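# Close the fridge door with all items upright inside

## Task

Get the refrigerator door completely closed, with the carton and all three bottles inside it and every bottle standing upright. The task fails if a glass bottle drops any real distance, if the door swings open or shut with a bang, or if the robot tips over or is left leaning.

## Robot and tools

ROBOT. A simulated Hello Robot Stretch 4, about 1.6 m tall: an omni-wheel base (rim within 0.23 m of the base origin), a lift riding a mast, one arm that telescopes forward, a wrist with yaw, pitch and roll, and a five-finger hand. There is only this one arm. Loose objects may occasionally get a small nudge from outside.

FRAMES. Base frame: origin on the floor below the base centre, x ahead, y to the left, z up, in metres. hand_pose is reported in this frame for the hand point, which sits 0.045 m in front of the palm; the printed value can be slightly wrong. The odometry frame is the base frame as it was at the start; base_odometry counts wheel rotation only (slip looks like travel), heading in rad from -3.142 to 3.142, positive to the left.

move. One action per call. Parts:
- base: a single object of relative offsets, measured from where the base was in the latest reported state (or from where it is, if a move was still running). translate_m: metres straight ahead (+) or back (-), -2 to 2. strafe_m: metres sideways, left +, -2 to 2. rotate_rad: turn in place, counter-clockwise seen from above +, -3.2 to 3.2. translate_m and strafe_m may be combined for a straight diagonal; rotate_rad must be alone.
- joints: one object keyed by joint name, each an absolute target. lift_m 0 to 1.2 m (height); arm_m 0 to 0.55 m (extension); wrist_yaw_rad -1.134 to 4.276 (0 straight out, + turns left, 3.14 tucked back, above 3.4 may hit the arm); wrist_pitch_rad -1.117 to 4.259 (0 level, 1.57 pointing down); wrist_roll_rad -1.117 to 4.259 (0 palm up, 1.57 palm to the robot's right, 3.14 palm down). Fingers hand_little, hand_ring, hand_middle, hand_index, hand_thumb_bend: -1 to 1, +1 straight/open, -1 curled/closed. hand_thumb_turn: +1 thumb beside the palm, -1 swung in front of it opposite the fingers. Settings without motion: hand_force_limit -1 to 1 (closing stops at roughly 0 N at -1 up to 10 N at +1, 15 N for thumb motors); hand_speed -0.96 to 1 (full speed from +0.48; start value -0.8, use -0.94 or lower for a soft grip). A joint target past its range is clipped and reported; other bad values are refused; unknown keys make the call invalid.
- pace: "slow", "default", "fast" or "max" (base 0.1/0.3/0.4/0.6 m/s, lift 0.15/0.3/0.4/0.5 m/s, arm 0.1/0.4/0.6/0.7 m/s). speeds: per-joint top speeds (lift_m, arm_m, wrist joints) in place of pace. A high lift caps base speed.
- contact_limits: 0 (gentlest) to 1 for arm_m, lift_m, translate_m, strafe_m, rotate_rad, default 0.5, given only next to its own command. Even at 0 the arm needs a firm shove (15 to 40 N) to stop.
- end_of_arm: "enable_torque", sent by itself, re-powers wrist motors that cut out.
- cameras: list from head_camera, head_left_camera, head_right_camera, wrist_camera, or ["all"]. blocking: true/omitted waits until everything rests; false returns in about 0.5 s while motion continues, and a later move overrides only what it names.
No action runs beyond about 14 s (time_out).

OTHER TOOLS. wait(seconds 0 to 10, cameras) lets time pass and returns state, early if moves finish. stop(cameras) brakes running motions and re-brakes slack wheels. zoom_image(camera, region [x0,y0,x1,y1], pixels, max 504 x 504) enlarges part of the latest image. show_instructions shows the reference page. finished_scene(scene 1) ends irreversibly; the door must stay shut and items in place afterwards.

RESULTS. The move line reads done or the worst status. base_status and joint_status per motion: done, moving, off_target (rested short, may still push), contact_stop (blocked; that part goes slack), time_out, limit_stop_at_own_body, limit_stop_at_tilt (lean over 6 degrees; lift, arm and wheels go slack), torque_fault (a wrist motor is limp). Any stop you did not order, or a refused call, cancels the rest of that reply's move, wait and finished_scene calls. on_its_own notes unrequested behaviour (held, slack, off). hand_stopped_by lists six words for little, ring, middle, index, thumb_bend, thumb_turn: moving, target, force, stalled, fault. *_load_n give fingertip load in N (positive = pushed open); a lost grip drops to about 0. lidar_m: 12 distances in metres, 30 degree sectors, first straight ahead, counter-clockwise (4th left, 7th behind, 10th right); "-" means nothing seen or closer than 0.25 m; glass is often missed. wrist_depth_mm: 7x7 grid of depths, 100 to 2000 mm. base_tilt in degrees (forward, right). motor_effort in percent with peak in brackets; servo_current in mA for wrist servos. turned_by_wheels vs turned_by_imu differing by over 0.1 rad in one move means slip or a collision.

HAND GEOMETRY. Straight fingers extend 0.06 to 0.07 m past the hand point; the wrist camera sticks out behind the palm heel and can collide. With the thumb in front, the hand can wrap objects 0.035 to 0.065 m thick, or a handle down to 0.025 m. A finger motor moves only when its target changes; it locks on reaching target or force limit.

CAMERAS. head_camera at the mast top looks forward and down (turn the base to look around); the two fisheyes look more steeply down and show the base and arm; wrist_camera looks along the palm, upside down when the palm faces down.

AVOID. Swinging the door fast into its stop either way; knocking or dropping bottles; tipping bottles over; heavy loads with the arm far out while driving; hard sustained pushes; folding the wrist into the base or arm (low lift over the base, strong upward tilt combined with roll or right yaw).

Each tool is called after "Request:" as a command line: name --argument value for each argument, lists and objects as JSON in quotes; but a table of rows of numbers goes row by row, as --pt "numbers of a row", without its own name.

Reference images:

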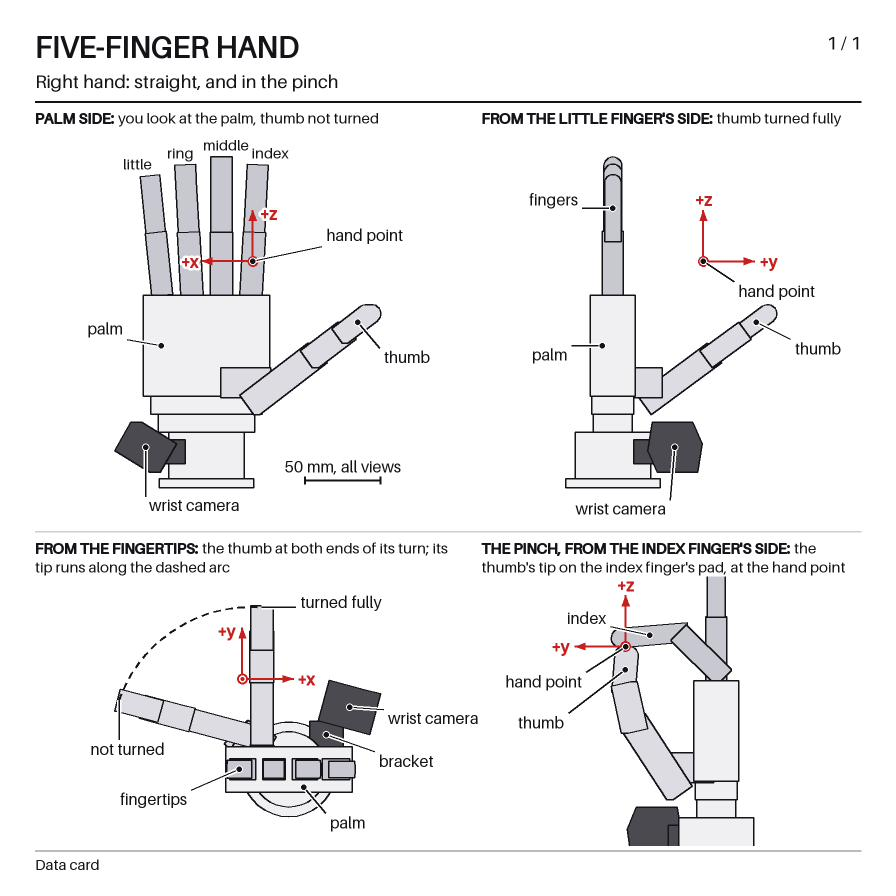

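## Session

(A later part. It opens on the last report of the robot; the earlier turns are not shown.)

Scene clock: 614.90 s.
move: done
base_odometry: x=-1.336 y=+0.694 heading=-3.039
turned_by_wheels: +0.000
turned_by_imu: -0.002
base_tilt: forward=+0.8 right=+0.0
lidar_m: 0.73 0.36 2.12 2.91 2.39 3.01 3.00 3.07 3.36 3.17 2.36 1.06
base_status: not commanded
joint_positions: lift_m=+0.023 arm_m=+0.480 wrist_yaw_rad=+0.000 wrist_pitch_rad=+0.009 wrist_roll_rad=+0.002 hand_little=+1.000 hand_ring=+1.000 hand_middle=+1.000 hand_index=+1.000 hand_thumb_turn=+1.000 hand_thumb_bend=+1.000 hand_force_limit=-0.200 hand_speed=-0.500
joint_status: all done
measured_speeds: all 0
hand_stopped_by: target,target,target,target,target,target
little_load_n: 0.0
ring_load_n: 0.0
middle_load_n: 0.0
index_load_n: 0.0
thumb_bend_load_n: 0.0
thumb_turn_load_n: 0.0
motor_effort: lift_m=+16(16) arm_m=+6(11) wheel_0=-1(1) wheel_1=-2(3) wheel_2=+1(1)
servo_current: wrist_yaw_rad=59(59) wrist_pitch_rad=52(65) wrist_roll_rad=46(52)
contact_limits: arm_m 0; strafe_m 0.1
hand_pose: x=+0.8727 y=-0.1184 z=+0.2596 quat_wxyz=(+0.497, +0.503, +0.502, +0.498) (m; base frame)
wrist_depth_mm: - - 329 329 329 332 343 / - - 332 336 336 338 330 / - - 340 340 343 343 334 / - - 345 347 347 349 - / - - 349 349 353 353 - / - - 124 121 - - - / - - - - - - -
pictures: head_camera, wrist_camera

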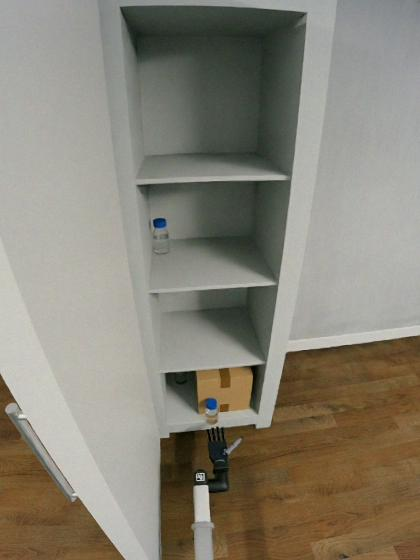

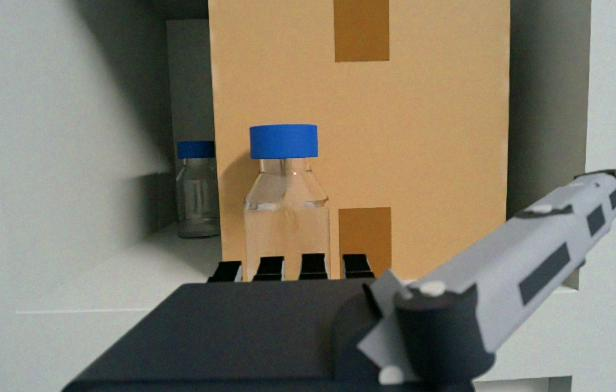

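Request:
move --joints '{"arm_m": 0.52}' --speeds '{"arm_m": 0.05}' --contact_limits '{"arm_m": 0.0}' --cameras '["head_camera", "wrist_camera"]'

Request:
zoom_image --camera "head_camera" --region '[140, 340, 290, 490]'

Scene clock: 634.83 s.
move: done
base_odometry: x=-1.336 y=+0.694 heading=-3.039
turned_by_wheels: +0.000
turned_by_imu: -0.001
base_tilt: forward=+0.8 right=+0.0
lidar_m: 0.70 0.36 2.09 2.90 2.40 2.99 3.04 3.08 3.30 3.17 2.37 1.07
base_status: not commanded
joint_positions: lift_m=+0.023 arm_m=+0.520 wrist_yaw_rad=+0.000 wrist_pitch_rad=+0.009 wrist_roll_rad=+0.002 hand_little=+1.000 hand_ring=+1.000 hand_middle=+1.000 hand_index=+1.000 hand_thumb_turn=+1.000 hand_thumb_bend=+1.000 hand_force_limit=-0.200 hand_speed=-0.500
joint_status: all done
measured_speeds: all 0
hand_stopped_by: target,target,target,target,target,target
little_load_n: 0.0
ring_load_n: 0.0
middle_load_n: -0.5
index_load_n: 0.0
thumb_bend_load_n: 0.0
thumb_turn_load_n: 0.0
motor_effort: lift_m=+16(16) arm_m=+5(11) wheel_0=-1(1) wheel_1=-2(2) wheel_2=+1(1)
servo_current: wrist_yaw_rad=39(52) wrist_pitch_rad=59(65) wrist_roll_rad=46(52)
contact_limits: arm_m 0; strafe_m 0.1
hand_pose: x=+0.9127 y=-0.1184 z=+0.2596 quat_wxyz=(+0.497, +0.503, +0.502, +0.498) (m; base frame)
wrist_depth_mm: - - 289 291 294 294 324 / - - 296 296 298 298 327 / - - 298 303 303 303 330 / - - 304 306 309 309 - / - - 309 309 312 - - / - - 124 121 - - - / - - - - - - -
pictures: head_camera, wrist_camera

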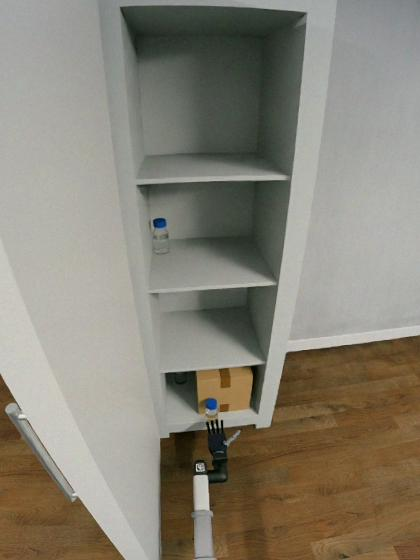

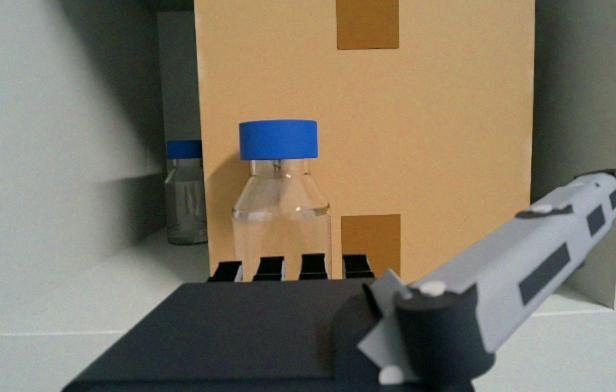

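Scaled by 3.360 from the camera's 420x560 image, which has a finer 1200x1600 frame.

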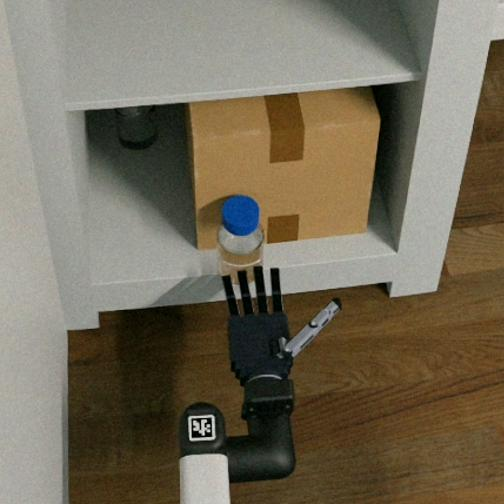

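Request:
move --joints '{"arm_m": 0.51}' --speeds '{"arm_m": 0.05}'

Request:
move --base '{"strafe_m": 0.008}' --pace "slow"

Request:
move --joints '{"arm_m": 0.535}' --speeds '{"arm_m": 0.05}' --contact_limits '{"arm_m": 0.0}' --cameras '["head_camera", "wrist_camera"]'

Request:
zoom_image --camera "head_camera" --region '[140, 340, 290, 490]'

Scene clock: 641.10 s.
move: done
base_odometry: x=-1.336 y=+0.694 heading=-3.039
turned_by_wheels: +0.000
turned_by_imu: -0.001
base_tilt: forward=+0.8 right=+0.0
lidar_m: 0.71 0.37 2.09 2.92 2.41 3.02 3.02 3.08 3.33 3.18 2.36 1.07
base_status: not commanded
joint_positions: lift_m=+0.023 arm_m=+0.510 wrist_yaw_rad=+0.000 wrist_pitch_rad=+0.009 wrist_roll_rad=+0.002 hand_little=+1.000 hand_ring=+1.000 hand_middle=+1.000 hand_index=+1.000 hand_thumb_turn=+1.000 hand_thumb_bend=+1.000 hand_force_limit=-0.200 hand_speed=-0.500
joint_status: all done
measured_speeds: all 0
hand_stopped_by: target,target,target,target,target,target
little_load_n: 0.0
ring_load_n: 0.0
middle_load_n: 0.0
index_load_n: 0.0
thumb_bend_load_n: 0.0
thumb_turn_load_n: 0.0
motor_effort: lift_m=+16(16) arm_m=-5(11) wheel_0=-1(1) wheel_1=-2(3) wheel_2=+0(1)
servo_current: wrist_yaw_rad=33(59) wrist_pitch_rad=52(65) wrist_roll_rad=46(52)
contact_limits: strafe_m 0.1
hand_pose: x=+0.9030 y=-0.1184 z=+0.2596 quat_wxyz=(+0.497, +0.503, +0.502, +0.498) (m; base frame)
wrist_depth_mm: - - 300 301 301 303 340 / - - 304 306 307 309 327 / - - 309 310 312 314 330 / - - 314 315 319 320 - / - - 319 320 322 - - / - - 124 121 - - - / - - - - - - -
pictures: none

Scene clock: 641.90 s.
move: done
base_odometry: x=-1.336 y=+0.686 heading=-3.039
turned_by_wheels: +0.000
turned_by_imu: +0.000
base_tilt: forward=+0.8 right=+0.0
lidar_m: 0.67 0.36 2.11 2.88 2.36 3.02 3.00 3.06 3.35 3.15 2.34 1.06
base_status: done
joint_positions: lift_m=+0.023 arm_m=+0.510 wrist_yaw_rad=+0.000 wrist_pitch_rad=+0.009 wrist_roll_rad=+0.002 hand_little=+1.000 hand_ring=+1.000 hand_middle=+1.000 hand_index=+1.000 hand_thumb_turn=+1.000 hand_thumb_bend=+1.000 hand_force_limit=-0.200 hand_speed=-0.500
joint_status: not commanded
measured_speeds: all 0
hand_stopped_by: target,target,target,target,target,target
little_load_n: 0.0
ring_load_n: 0.0
middle_load_n: 0.0
index_load_n: 0.0
thumb_bend_load_n: 0.0
thumb_turn_load_n: 0.0
motor_effort: lift_m=+16(16) arm_m=-5(6) wheel_0=+1(7) wheel_1=+2(3) wheel_2=+0(1)
servo_current: wrist_yaw_rad=46(52) wrist_pitch_rad=59(59) wrist_roll_rad=26(59)
hand_pose: x=+0.9030 y=-0.1184 z=+0.2596 quat_wxyz=(+0.497, +0.503, +0.502, +0.498) (m; base frame)
wrist_depth_mm: - - 298 301 301 303 324 / - - 304 304 306 307 324 / - - 307 310 312 310 329 / - - 314 315 315 317 - / - - 319 319 322 322 - / - - 124 121 - - - / - - - - - - -
pictures: none

Scene clock: 642.83 s.
move: contact_stop
base_odometry: x=-1.336 y=+0.686 heading=-3.040
turned_by_wheels: -0.001
turned_by_imu: -0.001
base_tilt: forward=+0.8 right=+0.0
lidar_m: 0.69 0.36 2.09 2.88 2.38 2.99 3.00 3.07 3.36 3.17 2.38 1.07
base_status: not commanded
joint_positions: lift_m=+0.023 arm_m=+0.534 wrist_yaw_rad=-0.009 wrist_pitch_rad=+0.009 wrist_roll_rad=+0.002 hand_little=+1.000 hand_ring=+1.000 hand_middle=+1.000 hand_index=+1.000 hand_thumb_turn=+1.000 hand_thumb_bend=+1.000 hand_force_limit=-0.200 hand_speed=-0.500
joint_status: arm_m contact_stop (moved +0.024 of +0.025)
measured_speeds: all 0
hand_stopped_by: target,target,target,target,target,target
little_load_n: 0.0
ring_load_n: 0.0
middle_load_n: -0.5
index_load_n: 0.0
thumb_bend_load_n: 0.0
thumb_turn_load_n: 0.0
on_its_own: arm_m is slack since a contact_stop
motor_effort: lift_m=+16(16) arm_m=+0(13) wheel_0=-2(2) wheel_1=+0(2) wheel_2=-8(8)
servo_current: wrist_yaw_rad=52(65) wrist_pitch_rad=59(65) wrist_roll_rad=33(59)
contact_limits: arm_m 0
hand_pose: x=+0.9262 y=-0.1204 z=+0.2596 quat_wxyz=(+0.500, +0.505, +0.499, +0.496) (m; base frame)
wrist_depth_mm: - - 278 282 286 290 320 / - - 285 286 291 294 325 / - - 287 291 296 300 315 / - - 293 296 300 304 - / - - 296 300 307 - - / - - 124 121 - - - / - - - - - - -
pictures: head_camera, wrist_camera

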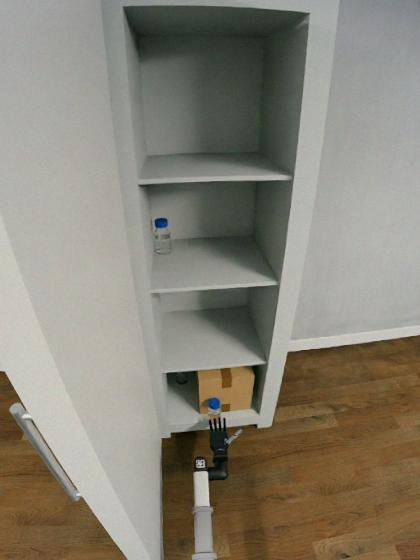

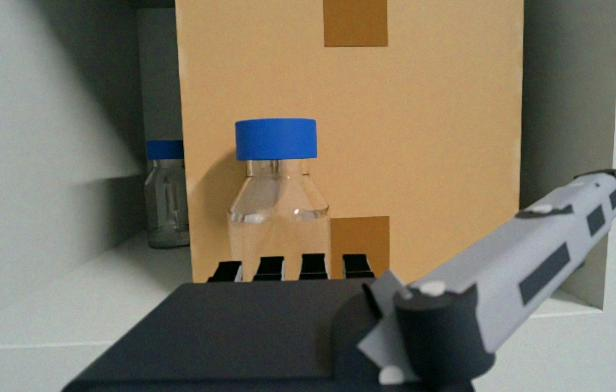

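Scaled by 3.360 from the camera's 420x560 image, which has a finer 1200x1600 frame.

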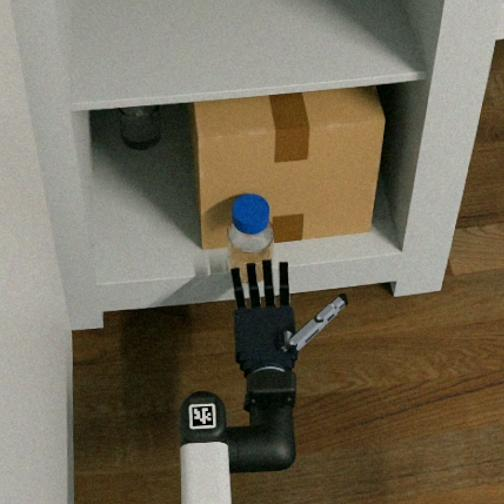

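Request:
move --joints '{"arm_m": 0.42, "wrist_yaw_rad": 0.0}'

Request:
move --base '{"strafe_m": -0.05}' --joints '{"wrist_roll_rad": 1.57, "lift_m": 0.045}'

Request:
move --base '{"translate_m": 0.04}' --pace "slow" --cameras '["head_camera", "wrist_camera", "head_right_camera"]'

Request:
zoom_image --camera "head_camera" --region '[140, 340, 290, 490]'

Scene clock: 674.00 s.
move: done
base_odometry: x=-1.336 y=+0.686 heading=-3.039
turned_by_wheels: +0.001
turned_by_imu: +0.000
base_tilt: forward=+0.8 right=+0.0
lidar_m: 0.68 0.36 2.14 2.88 2.40 2.99 3.02 3.09 3.35 3.15 2.34 1.06
base_status: not commanded
joint_positions: lift_m=+0.023 arm_m=+0.420 wrist_yaw_rad=-0.001 wrist_pitch_rad=+0.009 wrist_roll_rad=+0.002 hand_little=+1.000 hand_ring=+1.000 hand_middle=+1.000 hand_index=+1.000 hand_thumb_turn=+1.000 hand_thumb_bend=+1.000 hand_force_limit=-0.200 hand_speed=-0.500
joint_status: all done
measured_speeds: all 0
hand_stopped_by: target,target,target,target,target,target
little_load_n: 0.0
ring_load_n: 0.0
middle_load_n: 0.0
index_load_n: 0.0
thumb_bend_load_n: 0.0
thumb_turn_load_n: 0.0
motor_effort: lift_m=+16(16) arm_m=-6(10) wheel_0=+1(2) wheel_1=+1(1) wheel_2=+1(8)
servo_current: wrist_yaw_rad=52(98) wrist_pitch_rad=59(65) wrist_roll_rad=20(52)
hand_pose: x=+0.8129 y=-0.1186 z=+0.2596 quat_wxyz=(+0.498, +0.503, +0.501, +0.498) (m; base frame)
wrist_depth_mm: - - 384 387 389 394 353 / - - - 392 397 402 357 / - - 399 399 399 404 366 / - - 407 407 407 413 - / - - 410 415 415 415 - / - - 124 121 - - - / - - - - - - -
pictures: none

Scene clock: 675.50 s.
move: done
base_odometry: x=-1.341 y=+0.736 heading=-3.039
turned_by_wheels: +0.000
turned_by_imu: -0.001
base_tilt: forward=+0.8 right=+0.0
lidar_m: 0.91 0.38 2.10 2.95 2.46 3.02 3.00 3.08 3.33 3.11 2.34 1.05
base_status: done
joint_positions: lift_m=+0.045 arm_m=+0.420 wrist_yaw_rad=-0.001 wrist_pitch_rad=+0.009 wrist_roll_rad=+1.568 hand_little=+1.000 hand_ring=+1.000 hand_middle=+1.000 hand_index=+1.000 hand_thumb_turn=+1.000 hand_thumb_bend=+1.000 hand_force_limit=-0.200 hand_speed=-0.500
joint_status: all done
measured_speeds: all 0
hand_stopped_by: target,target,target,target,target,target
little_load_n: 0.0
ring_load_n: 0.0
middle_load_n: 0.0
index_load_n: 0.0
thumb_bend_load_n: 0.0
thumb_turn_load_n: 0.0
motor_effort: lift_m=+24(26) arm_m=-6(6) wheel_0=-2(9) wheel_1=+1(8) wheel_2=+0(1)
servo_current: wrist_yaw_rad=33(65) wrist_pitch_rad=46(59) wrist_roll_rad=39(78)
hand_pose: x=+0.8120 y=-0.1479 z=+0.1902 quat_wxyz=(+0.001, +0.710, +0.000, +0.704) (m; base frame)
wrist_depth_mm: 353 355 357 364 364 368 296 / 449 442 449 455 - 355 300 / 445 404 407 413 - 355 301 / 442 404 410 413 - 362 - / 442 407 410 413 - - - / 439 410 124 121 - - - / 430 - - - - - -
pictures: none

Scene clock: 677.03 s.
move: done
base_odometry: x=-1.381 y=+0.732 heading=-3.039
turned_by_wheels: +0.000
turned_by_imu: +0.000
base_tilt: forward=+0.8 right=+0.0
lidar_m: 0.91 0.35 0.50 2.95 2.47 3.01 3.04 3.12 3.29 3.10 2.30 1.01
base_status: done
joint_positions: lift_m=+0.045 arm_m=+0.420 wrist_yaw_rad=-0.001 wrist_pitch_rad=+0.009 wrist_roll_rad=+1.568 hand_little=+1.000 hand_ring=+1.000 hand_middle=+1.000 hand_index=+1.000 hand_thumb_turn=+1.000 hand_thumb_bend=+1.000 hand_force_limit=-0.200 hand_speed=-0.500
joint_status: not commanded
measured_speeds: all 0
hand_stopped_by: target,target,target,target,target,target
little_load_n: 0.0
ring_load_n: 0.0
middle_load_n: 0.0
index_load_n: 0.0
thumb_bend_load_n: 0.0
thumb_turn_load_n: 0.0
motor_effort: lift_m=+23(24) arm_m=-6(6) wheel_0=+1(5) wheel_1=+2(4) wheel_2=+0(6)
servo_current: wrist_yaw_rad=33(59) wrist_pitch_rad=52(59) wrist_roll_rad=20(52)
hand_pose: x=+0.8120 y=-0.1479 z=+0.1902 quat_wxyz=(+0.001, +0.710, +0.000, +0.704) (m; base frame)
wrist_depth_mm: 334 343 353 359 325 330 296 / 445 364 366 368 - 355 300 / 442 362 366 370 370 355 303 / 442 362 368 370 375 357 - / 442 368 373 373 375 - - / 439 368 124 121 - - - / 433 - - - - - -
pictures: head_camera, head_right_camera, wrist_camera

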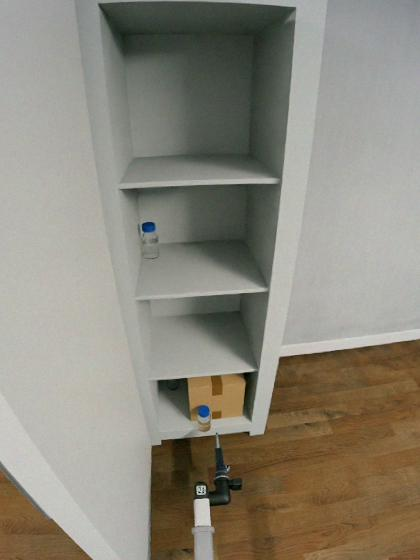

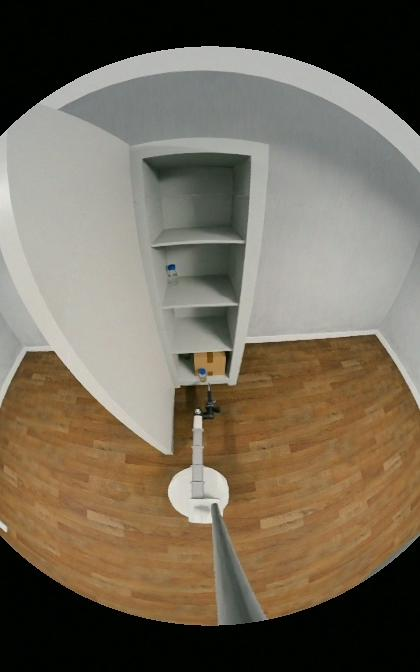

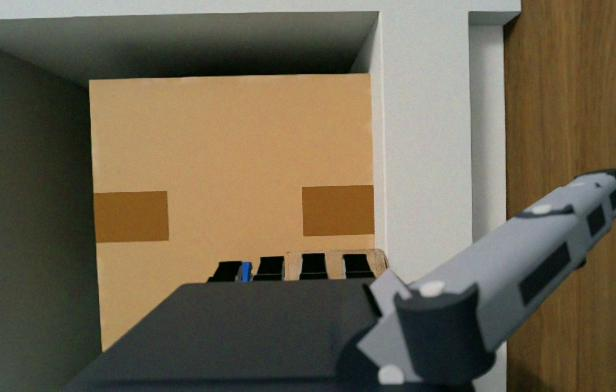

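Scaled by 3.360 from the camera's 420x560 image, which has a finer 1200x1600 frame.

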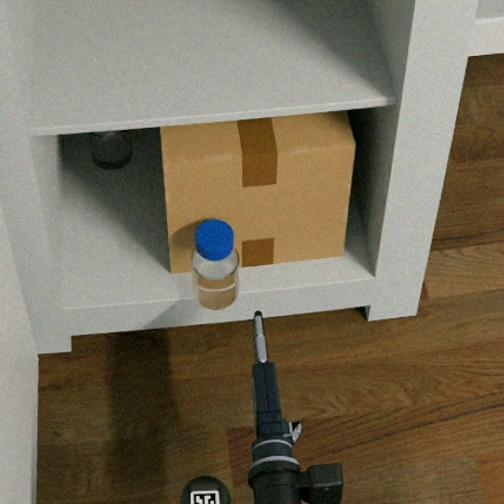

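Request:
move --base '{"strafe_m": -0.015}' --pace "slow"

Request:
move --joints '{"arm_m": 0.49}' --pace "slow" --contact_limits '{"arm_m": 0.0}' --cameras '["head_camera", "wrist_camera"]'

Request:
zoom_image --camera "head_camera" --region '[140, 340, 290, 490]'

Scene clock: 685.97 s.
move: done
base_odometry: x=-1.382 y=+0.747 heading=-3.038
turned_by_wheels: +0.000
turned_by_imu: -0.001
base_tilt: forward=+0.8 right=+0.0
lidar_m: 0.96 0.34 0.47 2.96 2.44 3.01 3.04 3.12 3.26 3.12 2.30 1.02
base_status: done
joint_positions: lift_m=+0.045 arm_m=+0.420 wrist_yaw_rad=-0.001 wrist_pitch_rad=+0.009 wrist_roll_rad=+1.568 hand_little=+1.000 hand_ring=+1.000 hand_middle=+1.000 hand_index=+1.000 hand_thumb_turn=+1.000 hand_thumb_bend=+1.000 hand_force_limit=-0.200 hand_speed=-0.500
joint_status: not commanded
measured_speeds: all 0
hand_stopped_by: target,target,target,target,target,target
little_load_n: 0.0
ring_load_n: 0.0
middle_load_n: 0.5
index_load_n: 0.0
thumb_bend_load_n: 0.0
thumb_turn_load_n: 0.0
motor_effort: lift_m=+23(24) arm_m=-5(6) wheel_0=+2(6) wheel_1=-1(4) wheel_2=+0(1)
servo_current: wrist_yaw_rad=39(59) wrist_pitch_rad=52(65) wrist_roll_rad=46(52)
hand_pose: x=+0.8120 y=-0.1479 z=+0.1902 quat_wxyz=(+0.001, +0.710, +0.000, +0.704) (m; base frame)
wrist_depth_mm: 315 319 322 324 325 329 297 / 418 421 402 410 - 351 300 / 449 364 366 368 373 357 303 / 442 366 368 373 375 362 - / 442 366 370 373 377 - - / 439 368 124 121 - - - / 433 - - - - - -
pictures: none

Scene clock: 687.93 s.
move: done
base_odometry: x=-1.382 y=+0.747 heading=-3.038
turned_by_wheels: +0.000
turned_by_imu: -0.001
base_tilt: forward=+0.8 right=+0.0
lidar_m: 0.95 0.36 0.46 2.96 2.44 3.02 3.06 3.13 3.26 3.10 2.29 1.02
base_status: not commanded
joint_positions: lift_m=+0.045 arm_m=+0.490 wrist_yaw_rad=-0.001 wrist_pitch_rad=+0.009 wrist_roll_rad=+1.568 hand_little=+1.000 hand_ring=+1.000 hand_middle=+1.000 hand_index=+1.000 hand_thumb_turn=+1.000 hand_thumb_bend=+1.000 hand_force_limit=-0.200 hand_speed=-0.500
joint_status: all done
measured_speeds: all 0
hand_stopped_by: target,target,target,target,target,target
little_load_n: 0.0
ring_load_n: 0.0
middle_load_n: 0.0
index_load_n: 0.0
thumb_bend_load_n: 0.0
thumb_turn_load_n: 0.0
motor_effort: lift_m=+24(24) arm_m=+6(11) wheel_0=+2(2) wheel_1=-1(1) wheel_2=+0(0)
servo_current: wrist_yaw_rad=13(52) wrist_pitch_rad=46(59) wrist_roll_rad=26(59)
contact_limits: arm_m 0
hand_pose: x=+0.8817 y=-0.1479 z=+0.1902 quat_wxyz=(+0.001, +0.710, +0.000, +0.704) (m; base frame)
wrist_depth_mm: 310 300 309 314 294 - 278 / 373 296 298 298 301 - 285 / 404 294 297 298 303 - 286 / 402 296 300 301 303 - - / 397 298 300 301 304 - - / 394 298 124 121 - - - / 407 - - - - - -
pictures: head_camera, wrist_camera

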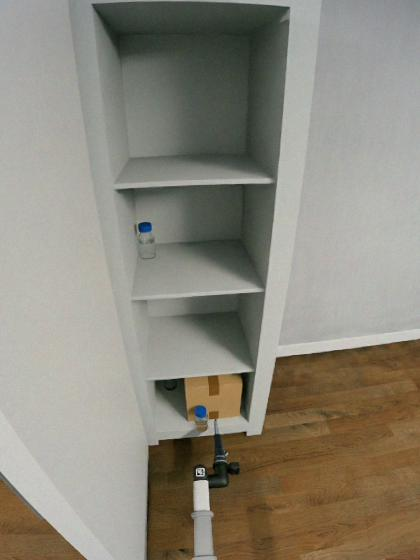

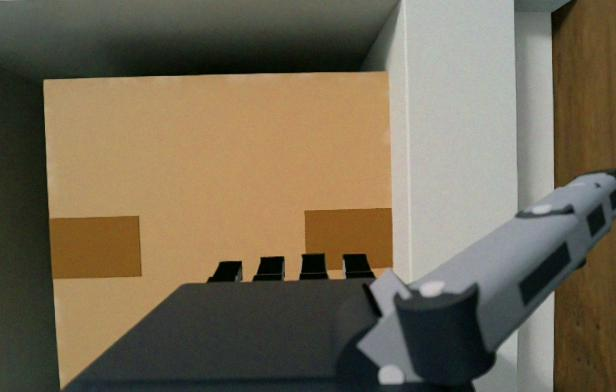

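Scaled by 3.360 from the camera's 420x560 image, which has a finer 1200x1600 frame.

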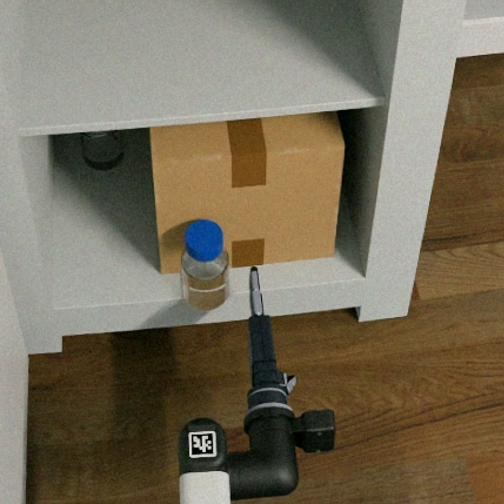

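Request:
move --joints '{"arm_m": 0.527, "lift_m": 0.032}' --pace "slow" --contact_limits '{"arm_m": 0.0}'

Request:
move --base '{"strafe_m": 0.06}' --pace "slow" --contact_limits '{"strafe_m": 0.2}' --cameras '["head_camera", "wrist_camera"]'

Request:
zoom_image --camera "head_camera" --region '[140, 340, 290, 490]'

Scene clock: 697.10 s.
move: done
base_odometry: x=-1.382 y=+0.747 heading=-3.038
turned_by_wheels: +0.000
turned_by_imu: -0.002
base_tilt: forward=+0.8 right=+0.0
lidar_m: 0.94 0.37 0.45 2.97 2.46 3.00 3.03 3.10 3.29 3.11 2.32 1.02
base_status: not commanded
joint_positions: lift_m=+0.032 arm_m=+0.527 wrist_yaw_rad=-0.001 wrist_pitch_rad=+0.009 wrist_roll_rad=+1.568 hand_little=+1.000 hand_ring=+1.000 hand_middle=+1.000 hand_index=+1.000 hand_thumb_turn=+1.000 hand_thumb_bend=+1.000 hand_force_limit=-0.200 hand_speed=-0.500
joint_status: all done
measured_speeds: all 0
hand_stopped_by: target,target,target,target,target,target
little_load_n: 0.0
ring_load_n: 0.0
middle_load_n: 0.0
index_load_n: 0.0
thumb_bend_load_n: 0.0
thumb_turn_load_n: 0.0
motor_effort: lift_m=+15(22) arm_m=+6(12) wheel_0=+2(2) wheel_1=-1(1) wheel_2=+0(0)
servo_current: wrist_yaw_rad=46(65) wrist_pitch_rad=52(59) wrist_roll_rad=52(52)
contact_limits: arm_m 0
hand_pose: x=+0.9187 y=-0.1479 z=+0.1780 quat_wxyz=(+0.001, +0.710, +0.000, +0.704) (m; base frame)
wrist_depth_mm: 290 296 303 307 - - 254 / 257 257 259 262 264 - 254 / 256 258 260 265 266 - 256 / 258 262 263 265 266 - - / 258 262 264 265 266 - - / 259 262 124 121 - - - / 262 - - - - - -
pictures: none

Scene clock: 698.83 s.
move: done
base_odometry: x=-1.376 y=+0.687 heading=-3.039
turned_by_wheels: -0.001
turned_by_imu: -0.001
base_tilt: forward=+0.8 right=+0.0
lidar_m: 0.69 0.32 2.04 2.91 2.37 3.00 3.06 3.12 3.33 3.16 2.31 1.02
base_status: done
joint_positions: lift_m=+0.032 arm_m=+0.527 wrist_yaw_rad=-0.002 wrist_pitch_rad=+0.009 wrist_roll_rad=+1.568 hand_little=+1.000 hand_ring=+1.000 hand_middle=+1.000 hand_index=+1.000 hand_thumb_turn=+1.000 hand_thumb_bend=+1.000 hand_force_limit=-0.200 hand_speed=-0.500
joint_status: not commanded
measured_speeds: all 0
hand_stopped_by: target,target,target,target,target,target
little_load_n: 0.0
ring_load_n: -2.0
middle_load_n: -2.0
index_load_n: 0.0
thumb_bend_load_n: 0.0
thumb_turn_load_n: 0.0
motor_effort: lift_m=+14(15) arm_m=+5(6) wheel_0=-4(7) wheel_1=+0(6) wheel_2=-3(4)
servo_current: wrist_yaw_rad=39(65) wrist_pitch_rad=59(59) wrist_roll_rad=39(52)
contact_limits: arm_m 0; strafe_m 0.2
hand_pose: x=+0.9186 y=-0.1482 z=+0.1780 quat_wxyz=(+0.002, +0.710, +0.000, +0.704) (m; base frame)
wrist_depth_mm: 255 257 260 263 264 - 254 / 256 258 260 263 264 - 254 / 257 259 262 262 265 - 256 / 257 259 263 263 265 - - / 258 260 263 264 266 - - / 259 260 124 121 - - - / 259 - - - - - -
pictures: head_camera, wrist_camera

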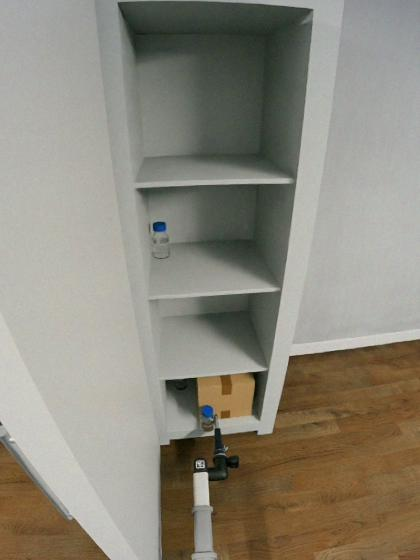

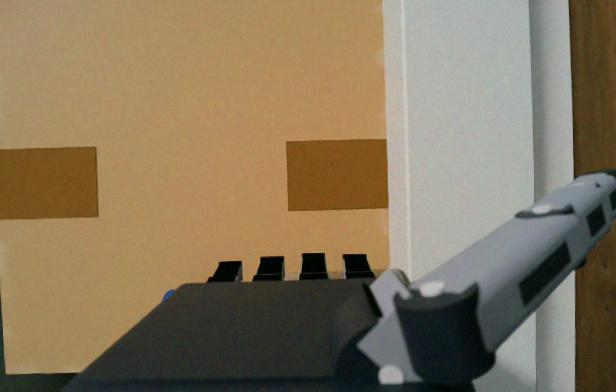

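Scaled by 3.360 from the camera's 420x560 image, which has a finer 1200x1600 frame.

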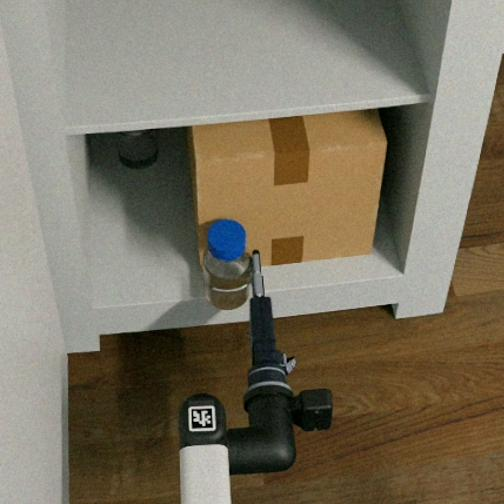

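Request:
move --base '{"strafe_m": 0.05}' --pace "slow" --contact_limits '{"strafe_m": 0.2}' --cameras '["head_camera"]'

Request:
zoom_image --camera "head_camera" --region '[140, 340, 290, 490]'

Scene clock: 703.43 s.
move: done
base_odometry: x=-1.371 y=+0.637 heading=-3.039
turned_by_wheels: +0.000
turned_by_imu: -0.002
base_tilt: forward=+0.8 right=+0.0
lidar_m: 0.44 0.28 2.04 2.86 2.39 2.78 3.03 3.11 3.36 3.22 2.30 1.00
base_status: done
joint_positions: lift_m=+0.032 arm_m=+0.527 wrist_yaw_rad=-0.003 wrist_pitch_rad=+0.009 wrist_roll_rad=+1.568 hand_little=+1.000 hand_ring=+1.000 hand_middle=+1.000 hand_index=+1.000 hand_thumb_turn=+1.000 hand_thumb_bend=+1.000 hand_force_limit=-0.200 hand_speed=-0.500
joint_status: not commanded
measured_speeds: all 0
hand_stopped_by: target,target,target,target,target,target
little_load_n: 0.0
ring_load_n: -1.5
middle_load_n: -1.0
index_load_n: 0.0
thumb_bend_load_n: 0.0
thumb_turn_load_n: 0.0
motor_effort: lift_m=+14(15) arm_m=+5(5) wheel_0=-4(12) wheel_1=+0(4) wheel_2=-1(3)
servo_current: wrist_yaw_rad=33(65) wrist_pitch_rad=52(65) wrist_roll_rad=26(46)
contact_limits: arm_m 0; strafe_m 0.2
hand_pose: x=+0.9185 y=-0.1483 z=+0.1780 quat_wxyz=(+0.002, +0.710, +0.000, +0.704) (m; base frame)
wrist_depth_mm: 252 254 256 259 260 - 251 / 252 255 257 259 260 - 251 / 253 255 257 259 262 - 252 / 254 256 258 260 264 - - / 254 258 258 262 263 - - / 410 258 124 121 - - - / 449 - - - - - -
pictures: head_camera

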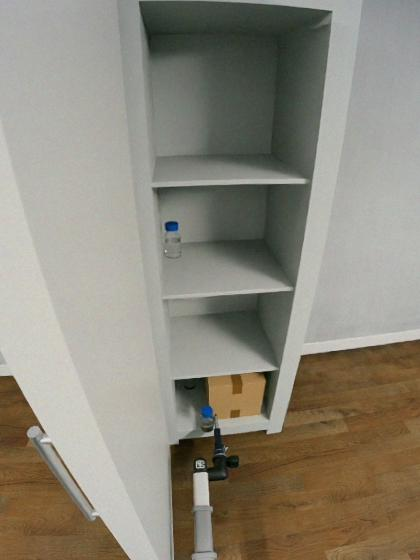

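Scaled by 3.360 from the camera's 420x560 image, which has a finer 1200x1600 frame.

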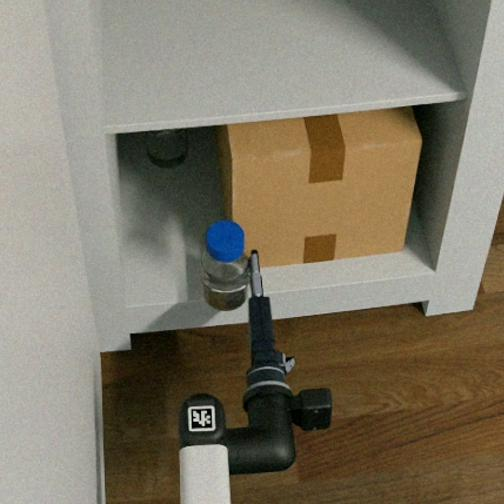

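Request:
move --base '{"strafe_m": 0.06}' --pace "slow" --contact_limits '{"strafe_m": 0.2}' --cameras '["head_camera", "head_right_camera", "wrist_camera"]'

Request:
zoom_image --camera "head_camera" --region '[140, 340, 290, 490]'

Scene clock: 710.13 s.
move: done
base_odometry: x=-1.365 y=+0.578 heading=-3.040
turned_by_wheels: +0.000
turned_by_imu: -0.002
base_tilt: forward=+0.8 right=+0.0
lidar_m: 0.29 0.30 2.06 2.80 2.31 2.76 3.06 3.12 3.49 3.25 2.29 1.01
base_status: done
joint_positions: lift_m=+0.032 arm_m=+0.527 wrist_yaw_rad=-0.003 wrist_pitch_rad=+0.009 wrist_roll_rad=+1.568 hand_little=+1.000 hand_ring=+1.000 hand_middle=+1.000 hand_index=+1.000 hand_thumb_turn=+1.000 hand_thumb_bend=+1.000 hand_force_limit=-0.200 hand_speed=-0.500
joint_status: not commanded
measured_speeds: all 0
hand_stopped_by: target,target,target,target,target,target
little_load_n: 0.0
ring_load_n: -1.0
middle_load_n: -1.0
index_load_n: 0.0
thumb_bend_load_n: 0.0
thumb_turn_load_n: 0.0
motor_effort: lift_m=+15(15) arm_m=+5(5) wheel_0=-4(9) wheel_1=+0(5) wheel_2=-1(3)
servo_current: wrist_yaw_rad=46(52) wrist_pitch_rad=52(59) wrist_roll_rad=46(59)
contact_limits: arm_m 0; strafe_m 0.2
hand_pose: x=+0.9185 y=-0.1483 z=+0.1780 quat_wxyz=(+0.002, +0.710, +0.000, +0.704) (m; base frame)
wrist_depth_mm: 249 251 254 255 256 - 247 / 250 252 253 256 258 - 247 / 250 252 256 257 259 - 249 / 251 254 256 258 259 - - / 459 640 - 203 - - - / 455 591 124 121 - - - / - - - - - - -
pictures: head_camera, head_right_camera, wrist_camera

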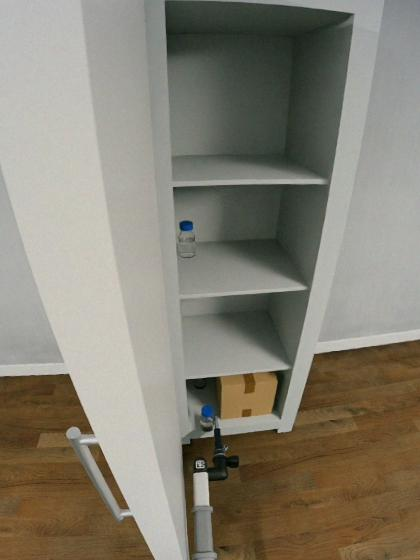

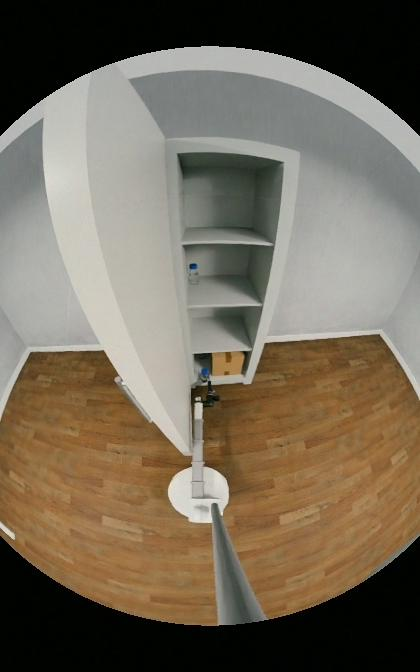

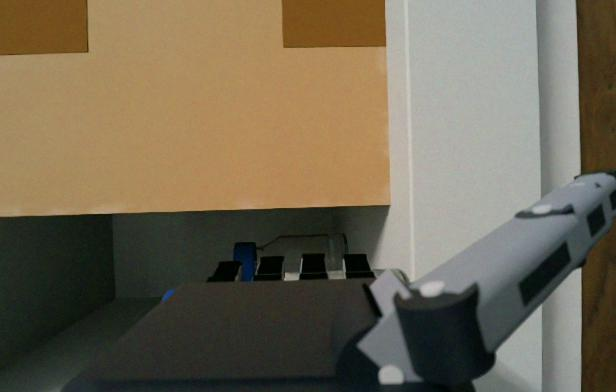

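Scaled by 3.360 from the camera's 420x560 image, which has a finer 1200x1600 frame.

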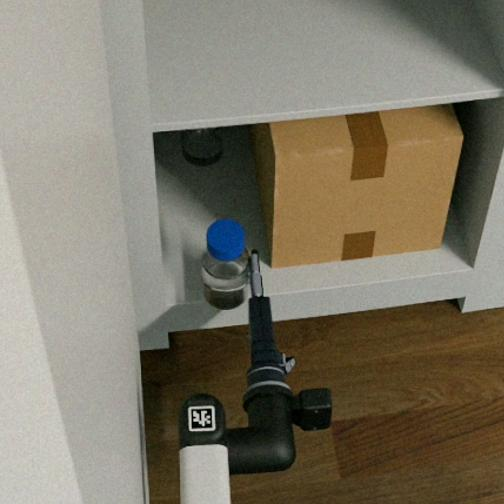

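Request:
move --base '{"strafe_m": -0.03}' --pace "slow"

Request:
move --joints '{"arm_m": 0.38}'

Request:
move --joints '{"wrist_roll_rad": 0.0, "hand_index": -1, "hand_middle": -1, "hand_ring": -1, "hand_little": -1, "lift_m": 0.028}' --cameras '["head_camera", "head_right_camera", "wrist_camera"]'

Request:
zoom_image --camera "head_camera" --region '[140, 340, 290, 490]'

Scene clock: 735.43 s.
move: done
base_odometry: x=-1.368 y=+0.608 heading=-3.040
turned_by_wheels: +0.000
turned_by_imu: -0.002
base_tilt: forward=+0.8 right=+0.0
lidar_m: 0.34 0.28 2.07 2.81 2.31 2.75 3.05 3.13 3.44 3.25 2.31 1.00
base_status: done
joint_positions: lift_m=+0.032 arm_m=+0.527 wrist_yaw_rad=-0.002 wrist_pitch_rad=+0.009 wrist_roll_rad=+1.568 hand_little=+1.000 hand_ring=+1.000 hand_middle=+1.000 hand_index=+1.000 hand_thumb_turn=+1.000 hand_thumb_bend=+1.000 hand_force_limit=-0.200 hand_speed=-0.500
joint_status: not commanded
measured_speeds: all 0
hand_stopped_by: target,target,target,target,target,target
little_load_n: 0.0
ring_load_n: 0.0
middle_load_n: 0.0
index_load_n: 0.0
thumb_bend_load_n: 0.0
thumb_turn_load_n: 0.0
motor_effort: lift_m=+14(15) arm_m=+5(5) wheel_0=+0(7) wheel_1=-2(6) wheel_2=+1(2)
servo_current: wrist_yaw_rad=26(72) wrist_pitch_rad=52(65) wrist_roll_rad=26(52)
contact_limits: arm_m 0
hand_pose: x=+0.9187 y=-0.1480 z=+0.1780 quat_wxyz=(+0.001, +0.710, +0.000, +0.704) (m; base frame)
wrist_depth_mm: 248 250 252 255 256 - 246 / 250 251 253 256 257 - 247 / 250 252 255 257 259 - 250 / 252 253 256 258 259 - - / 253 254 256 258 259 - - / 455 569 124 121 - - - / 445 - - - - - -
pictures: none

Scene clock: 736.93 s.
move: done
base_odometry: x=-1.368 y=+0.608 heading=-3.040
turned_by_wheels: +0.000
turned_by_imu: -0.001
base_tilt: forward=+0.8 right=+0.0
lidar_m: 0.34 0.30 2.06 2.82 2.32 2.74 3.06 3.12 3.41 3.22 2.32 1.03
base_status: not commanded
joint_positions: lift_m=+0.032 arm_m=+0.380 wrist_yaw_rad=-0.001 wrist_pitch_rad=+0.009 wrist_roll_rad=+1.568 hand_little=+1.000 hand_ring=+1.000 hand_middle=+1.000 hand_index=+1.000 hand_thumb_turn=+1.000 hand_thumb_bend=+1.000 hand_force_limit=-0.200 hand_speed=-0.500
joint_status: all done
measured_speeds: all 0
hand_stopped_by: target,target,target,target,target,target
little_load_n: 0.0
ring_load_n: 0.0
middle_load_n: 0.0
index_load_n: 0.0
thumb_bend_load_n: 0.0
thumb_turn_load_n: 0.0
motor_effort: lift_m=+15(15) arm_m=-6(10) wheel_0=+0(1) wheel_1=-2(3) wheel_2=+1(1)
servo_current: wrist_yaw_rad=46(59) wrist_pitch_rad=59(65) wrist_roll_rad=33(59)
hand_pose: x=+0.7720 y=-0.1480 z=+0.1780 quat_wxyz=(+0.001, +0.710, +0.000, +0.704) (m; base frame)
wrist_depth_mm: 469 397 397 402 - 347 267 / 466 394 399 402 - 353 270 / 466 399 399 404 - 355 285 / 459 402 402 404 - 359 - / 459 788 - 204 - - - / 455 580 124 121 - - - / 430 - - - - - -
pictures: none

Scene clock: 738.87 s.
move: done
base_odometry: x=-1.368 y=+0.608 heading=-3.040
turned_by_wheels: +0.000
turned_by_imu: -0.001
base_tilt: forward=+0.8 right=+0.0
lidar_m: 0.32 0.29 2.06 2.84 2.31 2.74 3.06 3.12 3.42 3.25 2.30 1.00
base_status: not commanded
joint_positions: lift_m=+0.028 arm_m=+0.380 wrist_yaw_rad=-0.001 wrist_pitch_rad=+0.009 wrist_roll_rad=+0.002 hand_little=-1.000 hand_ring=-1.000 hand_middle=-1.000 hand_index=-1.000 hand_thumb_turn=+1.000 hand_thumb_bend=+1.000 hand_force_limit=-0.200 hand_speed=-0.500
joint_status: all done
measured_speeds: all 0
hand_stopped_by: target,target,target,target,target,target
little_load_n: 0.0
ring_load_n: 0.0
middle_load_n: 0.0
index_load_n: 0.0
thumb_bend_load_n: 0.0
thumb_turn_load_n: 0.0
motor_effort: lift_m=+15(19) arm_m=-6(6) wheel_0=+0(1) wheel_1=-2(3) wheel_2=+1(1)
servo_current: wrist_yaw_rad=20(65) wrist_pitch_rad=52(65) wrist_roll_rad=39(85)
hand_pose: x=+0.7729 y=-0.1187 z=+0.2647 quat_wxyz=(+0.498, +0.503, +0.501, +0.498) (m; base frame)
wrist_depth_mm: - - - 382 387 389 407 / - - - 389 392 392 407 / - - - 397 399 402 415 / - - 121 118 120 407 - / - - 146 148 148 413 - / - - 124 121 - - - / - - - - - - -
pictures: head_camera, head_right_camera, wrist_camera

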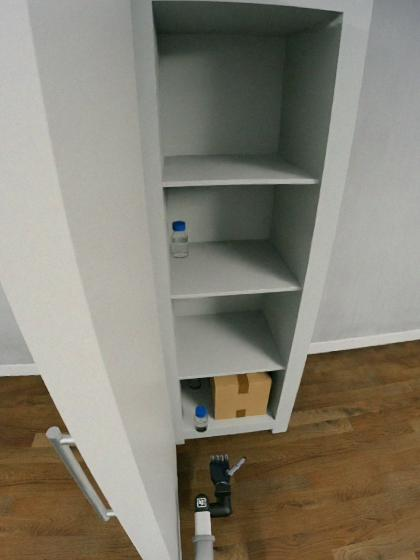

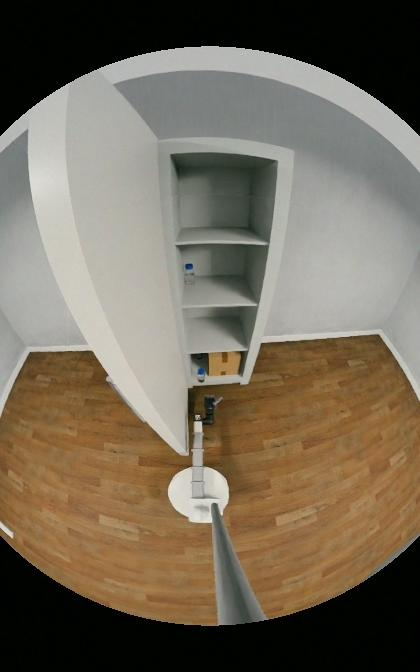

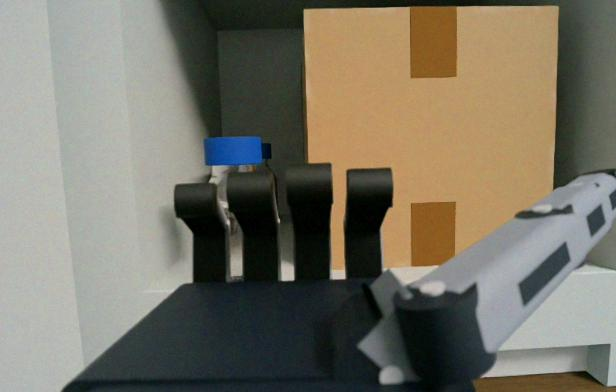

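Scaled by 3.360 from the camera's 420x560 image, which has a finer 1200x1600 frame.

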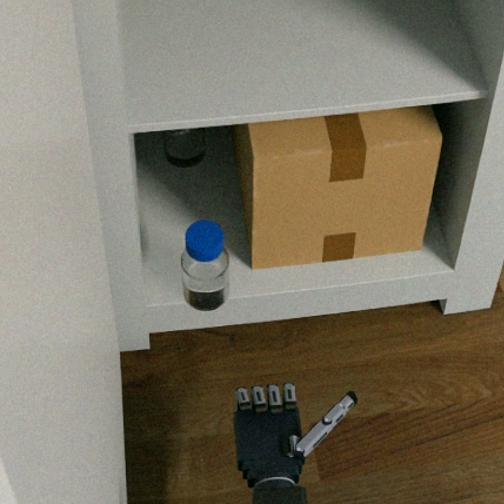

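Request:
move --base '{"translate_m": 0.065}' --pace "slow" --contact_limits '{"translate_m": 0.1}'

Request:
move --base '{"strafe_m": 0.04}' --pace "slow" --contact_limits '{"strafe_m": 0.1}' --cameras '["head_camera", "head_left_camera", "wrist_camera"]'

Request:
zoom_image --camera "head_left_camera" --region '[130, 350, 330, 550]'

Scene clock: 747.50 s.
move: done
base_odometry: x=-1.433 y=+0.601 heading=-3.040
turned_by_wheels: +0.000
turned_by_imu: -0.001
base_tilt: forward=+0.9 right=+0.0
lidar_m: 0.35 0.25 1.98 2.83 2.38 2.79 3.12 3.19 3.45 3.22 2.21 0.94
base_status: done
joint_positions: lift_m=+0.028 arm_m=+0.380 wrist_yaw_rad=-0.001 wrist_pitch_rad=+0.009 wrist_roll_rad=+0.002 hand_little=-1.000 hand_ring=-1.000 hand_middle=-1.000 hand_index=-1.000 hand_thumb_turn=+1.000 hand_thumb_bend=+1.000 hand_force_limit=-0.200 hand_speed=-0.500
joint_status: not commanded
measured_speeds: all 0
hand_stopped_by: target,target,target,target,target,target
little_load_n: 0.0
ring_load_n: 0.0
middle_load_n: 0.0
index_load_n: 0.0
thumb_bend_load_n: 0.0
thumb_turn_load_n: 0.0
motor_effort: lift_m=+14(15) arm_m=-5(6) wheel_0=+2(5) wheel_1=+3(4) wheel_2=+0(6)
servo_current: wrist_yaw_rad=20(59) wrist_pitch_rad=46(65) wrist_roll_rad=39(52)
contact_limits: translate_m 0.1
hand_pose: x=+0.7729 y=-0.1187 z=+0.2647 quat_wxyz=(+0.498, +0.503, +0.501, +0.498) (m; base frame)
wrist_depth_mm: 274 - - 322 320 324 325 / 277 - - 325 327 330 332 / - - - 332 334 336 338 / - - 121 118 119 342 - / - - 146 148 148 343 - / - - 124 121 - - - / - - - - - - -
pictures: none

Scene clock: 748.97 s.
move: done
base_odometry: x=-1.429 y=+0.561 heading=-3.039
turned_by_wheels: +0.000
turned_by_imu: +0.000
base_tilt: forward=+0.8 right=+0.0
lidar_m: 0.25 0.25 1.95 2.81 2.39 2.75 3.14 3.19 3.45 3.28 2.20 0.94
base_status: done
joint_positions: lift_m=+0.028 arm_m=+0.380 wrist_yaw_rad=-0.001 wrist_pitch_rad=+0.009 wrist_roll_rad=+0.002 hand_little=-1.000 hand_ring=-1.000 hand_middle=-1.000 hand_index=-1.000 hand_thumb_turn=+1.000 hand_thumb_bend=+1.000 hand_force_limit=-0.200 hand_speed=-0.500
joint_status: not commanded
measured_speeds: all 0
hand_stopped_by: target,target,target,target,target,target
little_load_n: 0.0
ring_load_n: 0.0
middle_load_n: 0.0
index_load_n: 0.0
thumb_bend_load_n: 0.0
thumb_turn_load_n: 0.0
motor_effort: lift_m=+15(15) arm_m=-5(6) wheel_0=-2(6) wheel_1=+2(7) wheel_2=+1(3)
servo_current: wrist_yaw_rad=59(59) wrist_pitch_rad=59(59) wrist_roll_rad=26(59)
contact_limits: strafe_m 0.1
hand_pose: x=+0.7729 y=-0.1187 z=+0.2647 quat_wxyz=(+0.498, +0.503, +0.501, +0.498) (m; base frame)
wrist_depth_mm: 271 272 - 351 319 322 325 / 276 277 - 469 324 325 327 / - - - 504 332 334 336 / - - 121 118 120 340 - / - - 147 147 147 343 - / - - 124 121 - - - / - - - - - - -
pictures: head_camera, head_left_camera, wrist_camera

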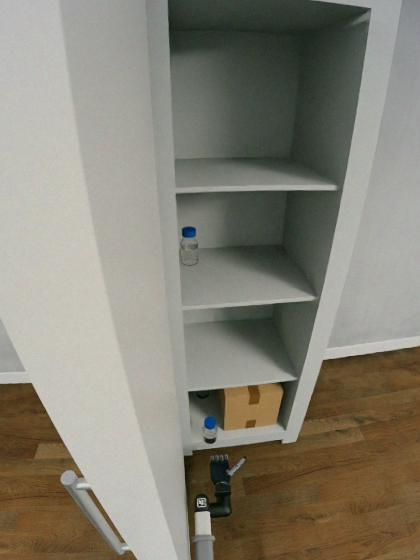

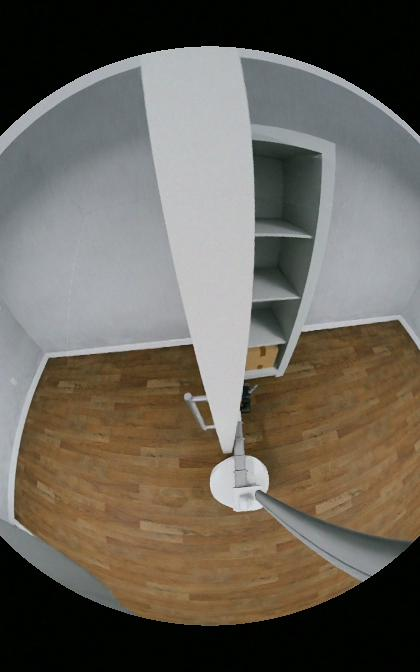

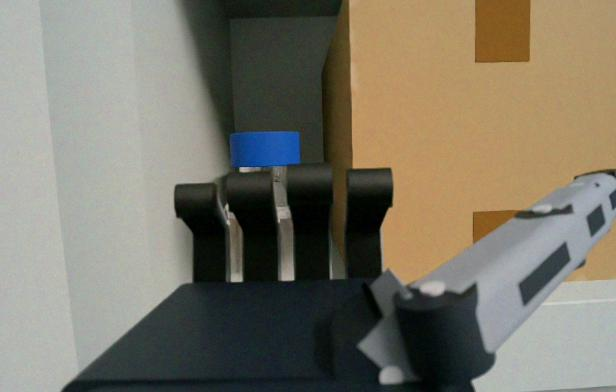

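Scaled by 2.520 from the camera's 420x672 image, which has a finer 600x960 frame.

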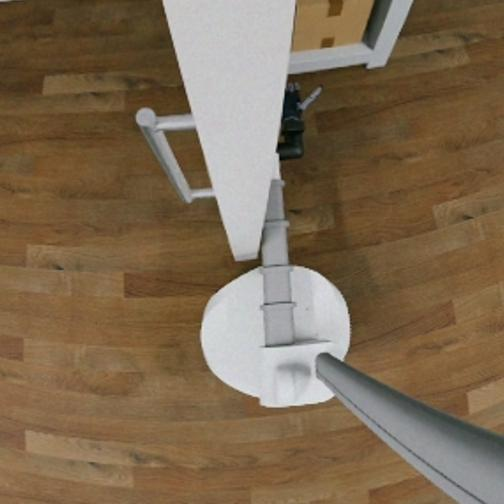

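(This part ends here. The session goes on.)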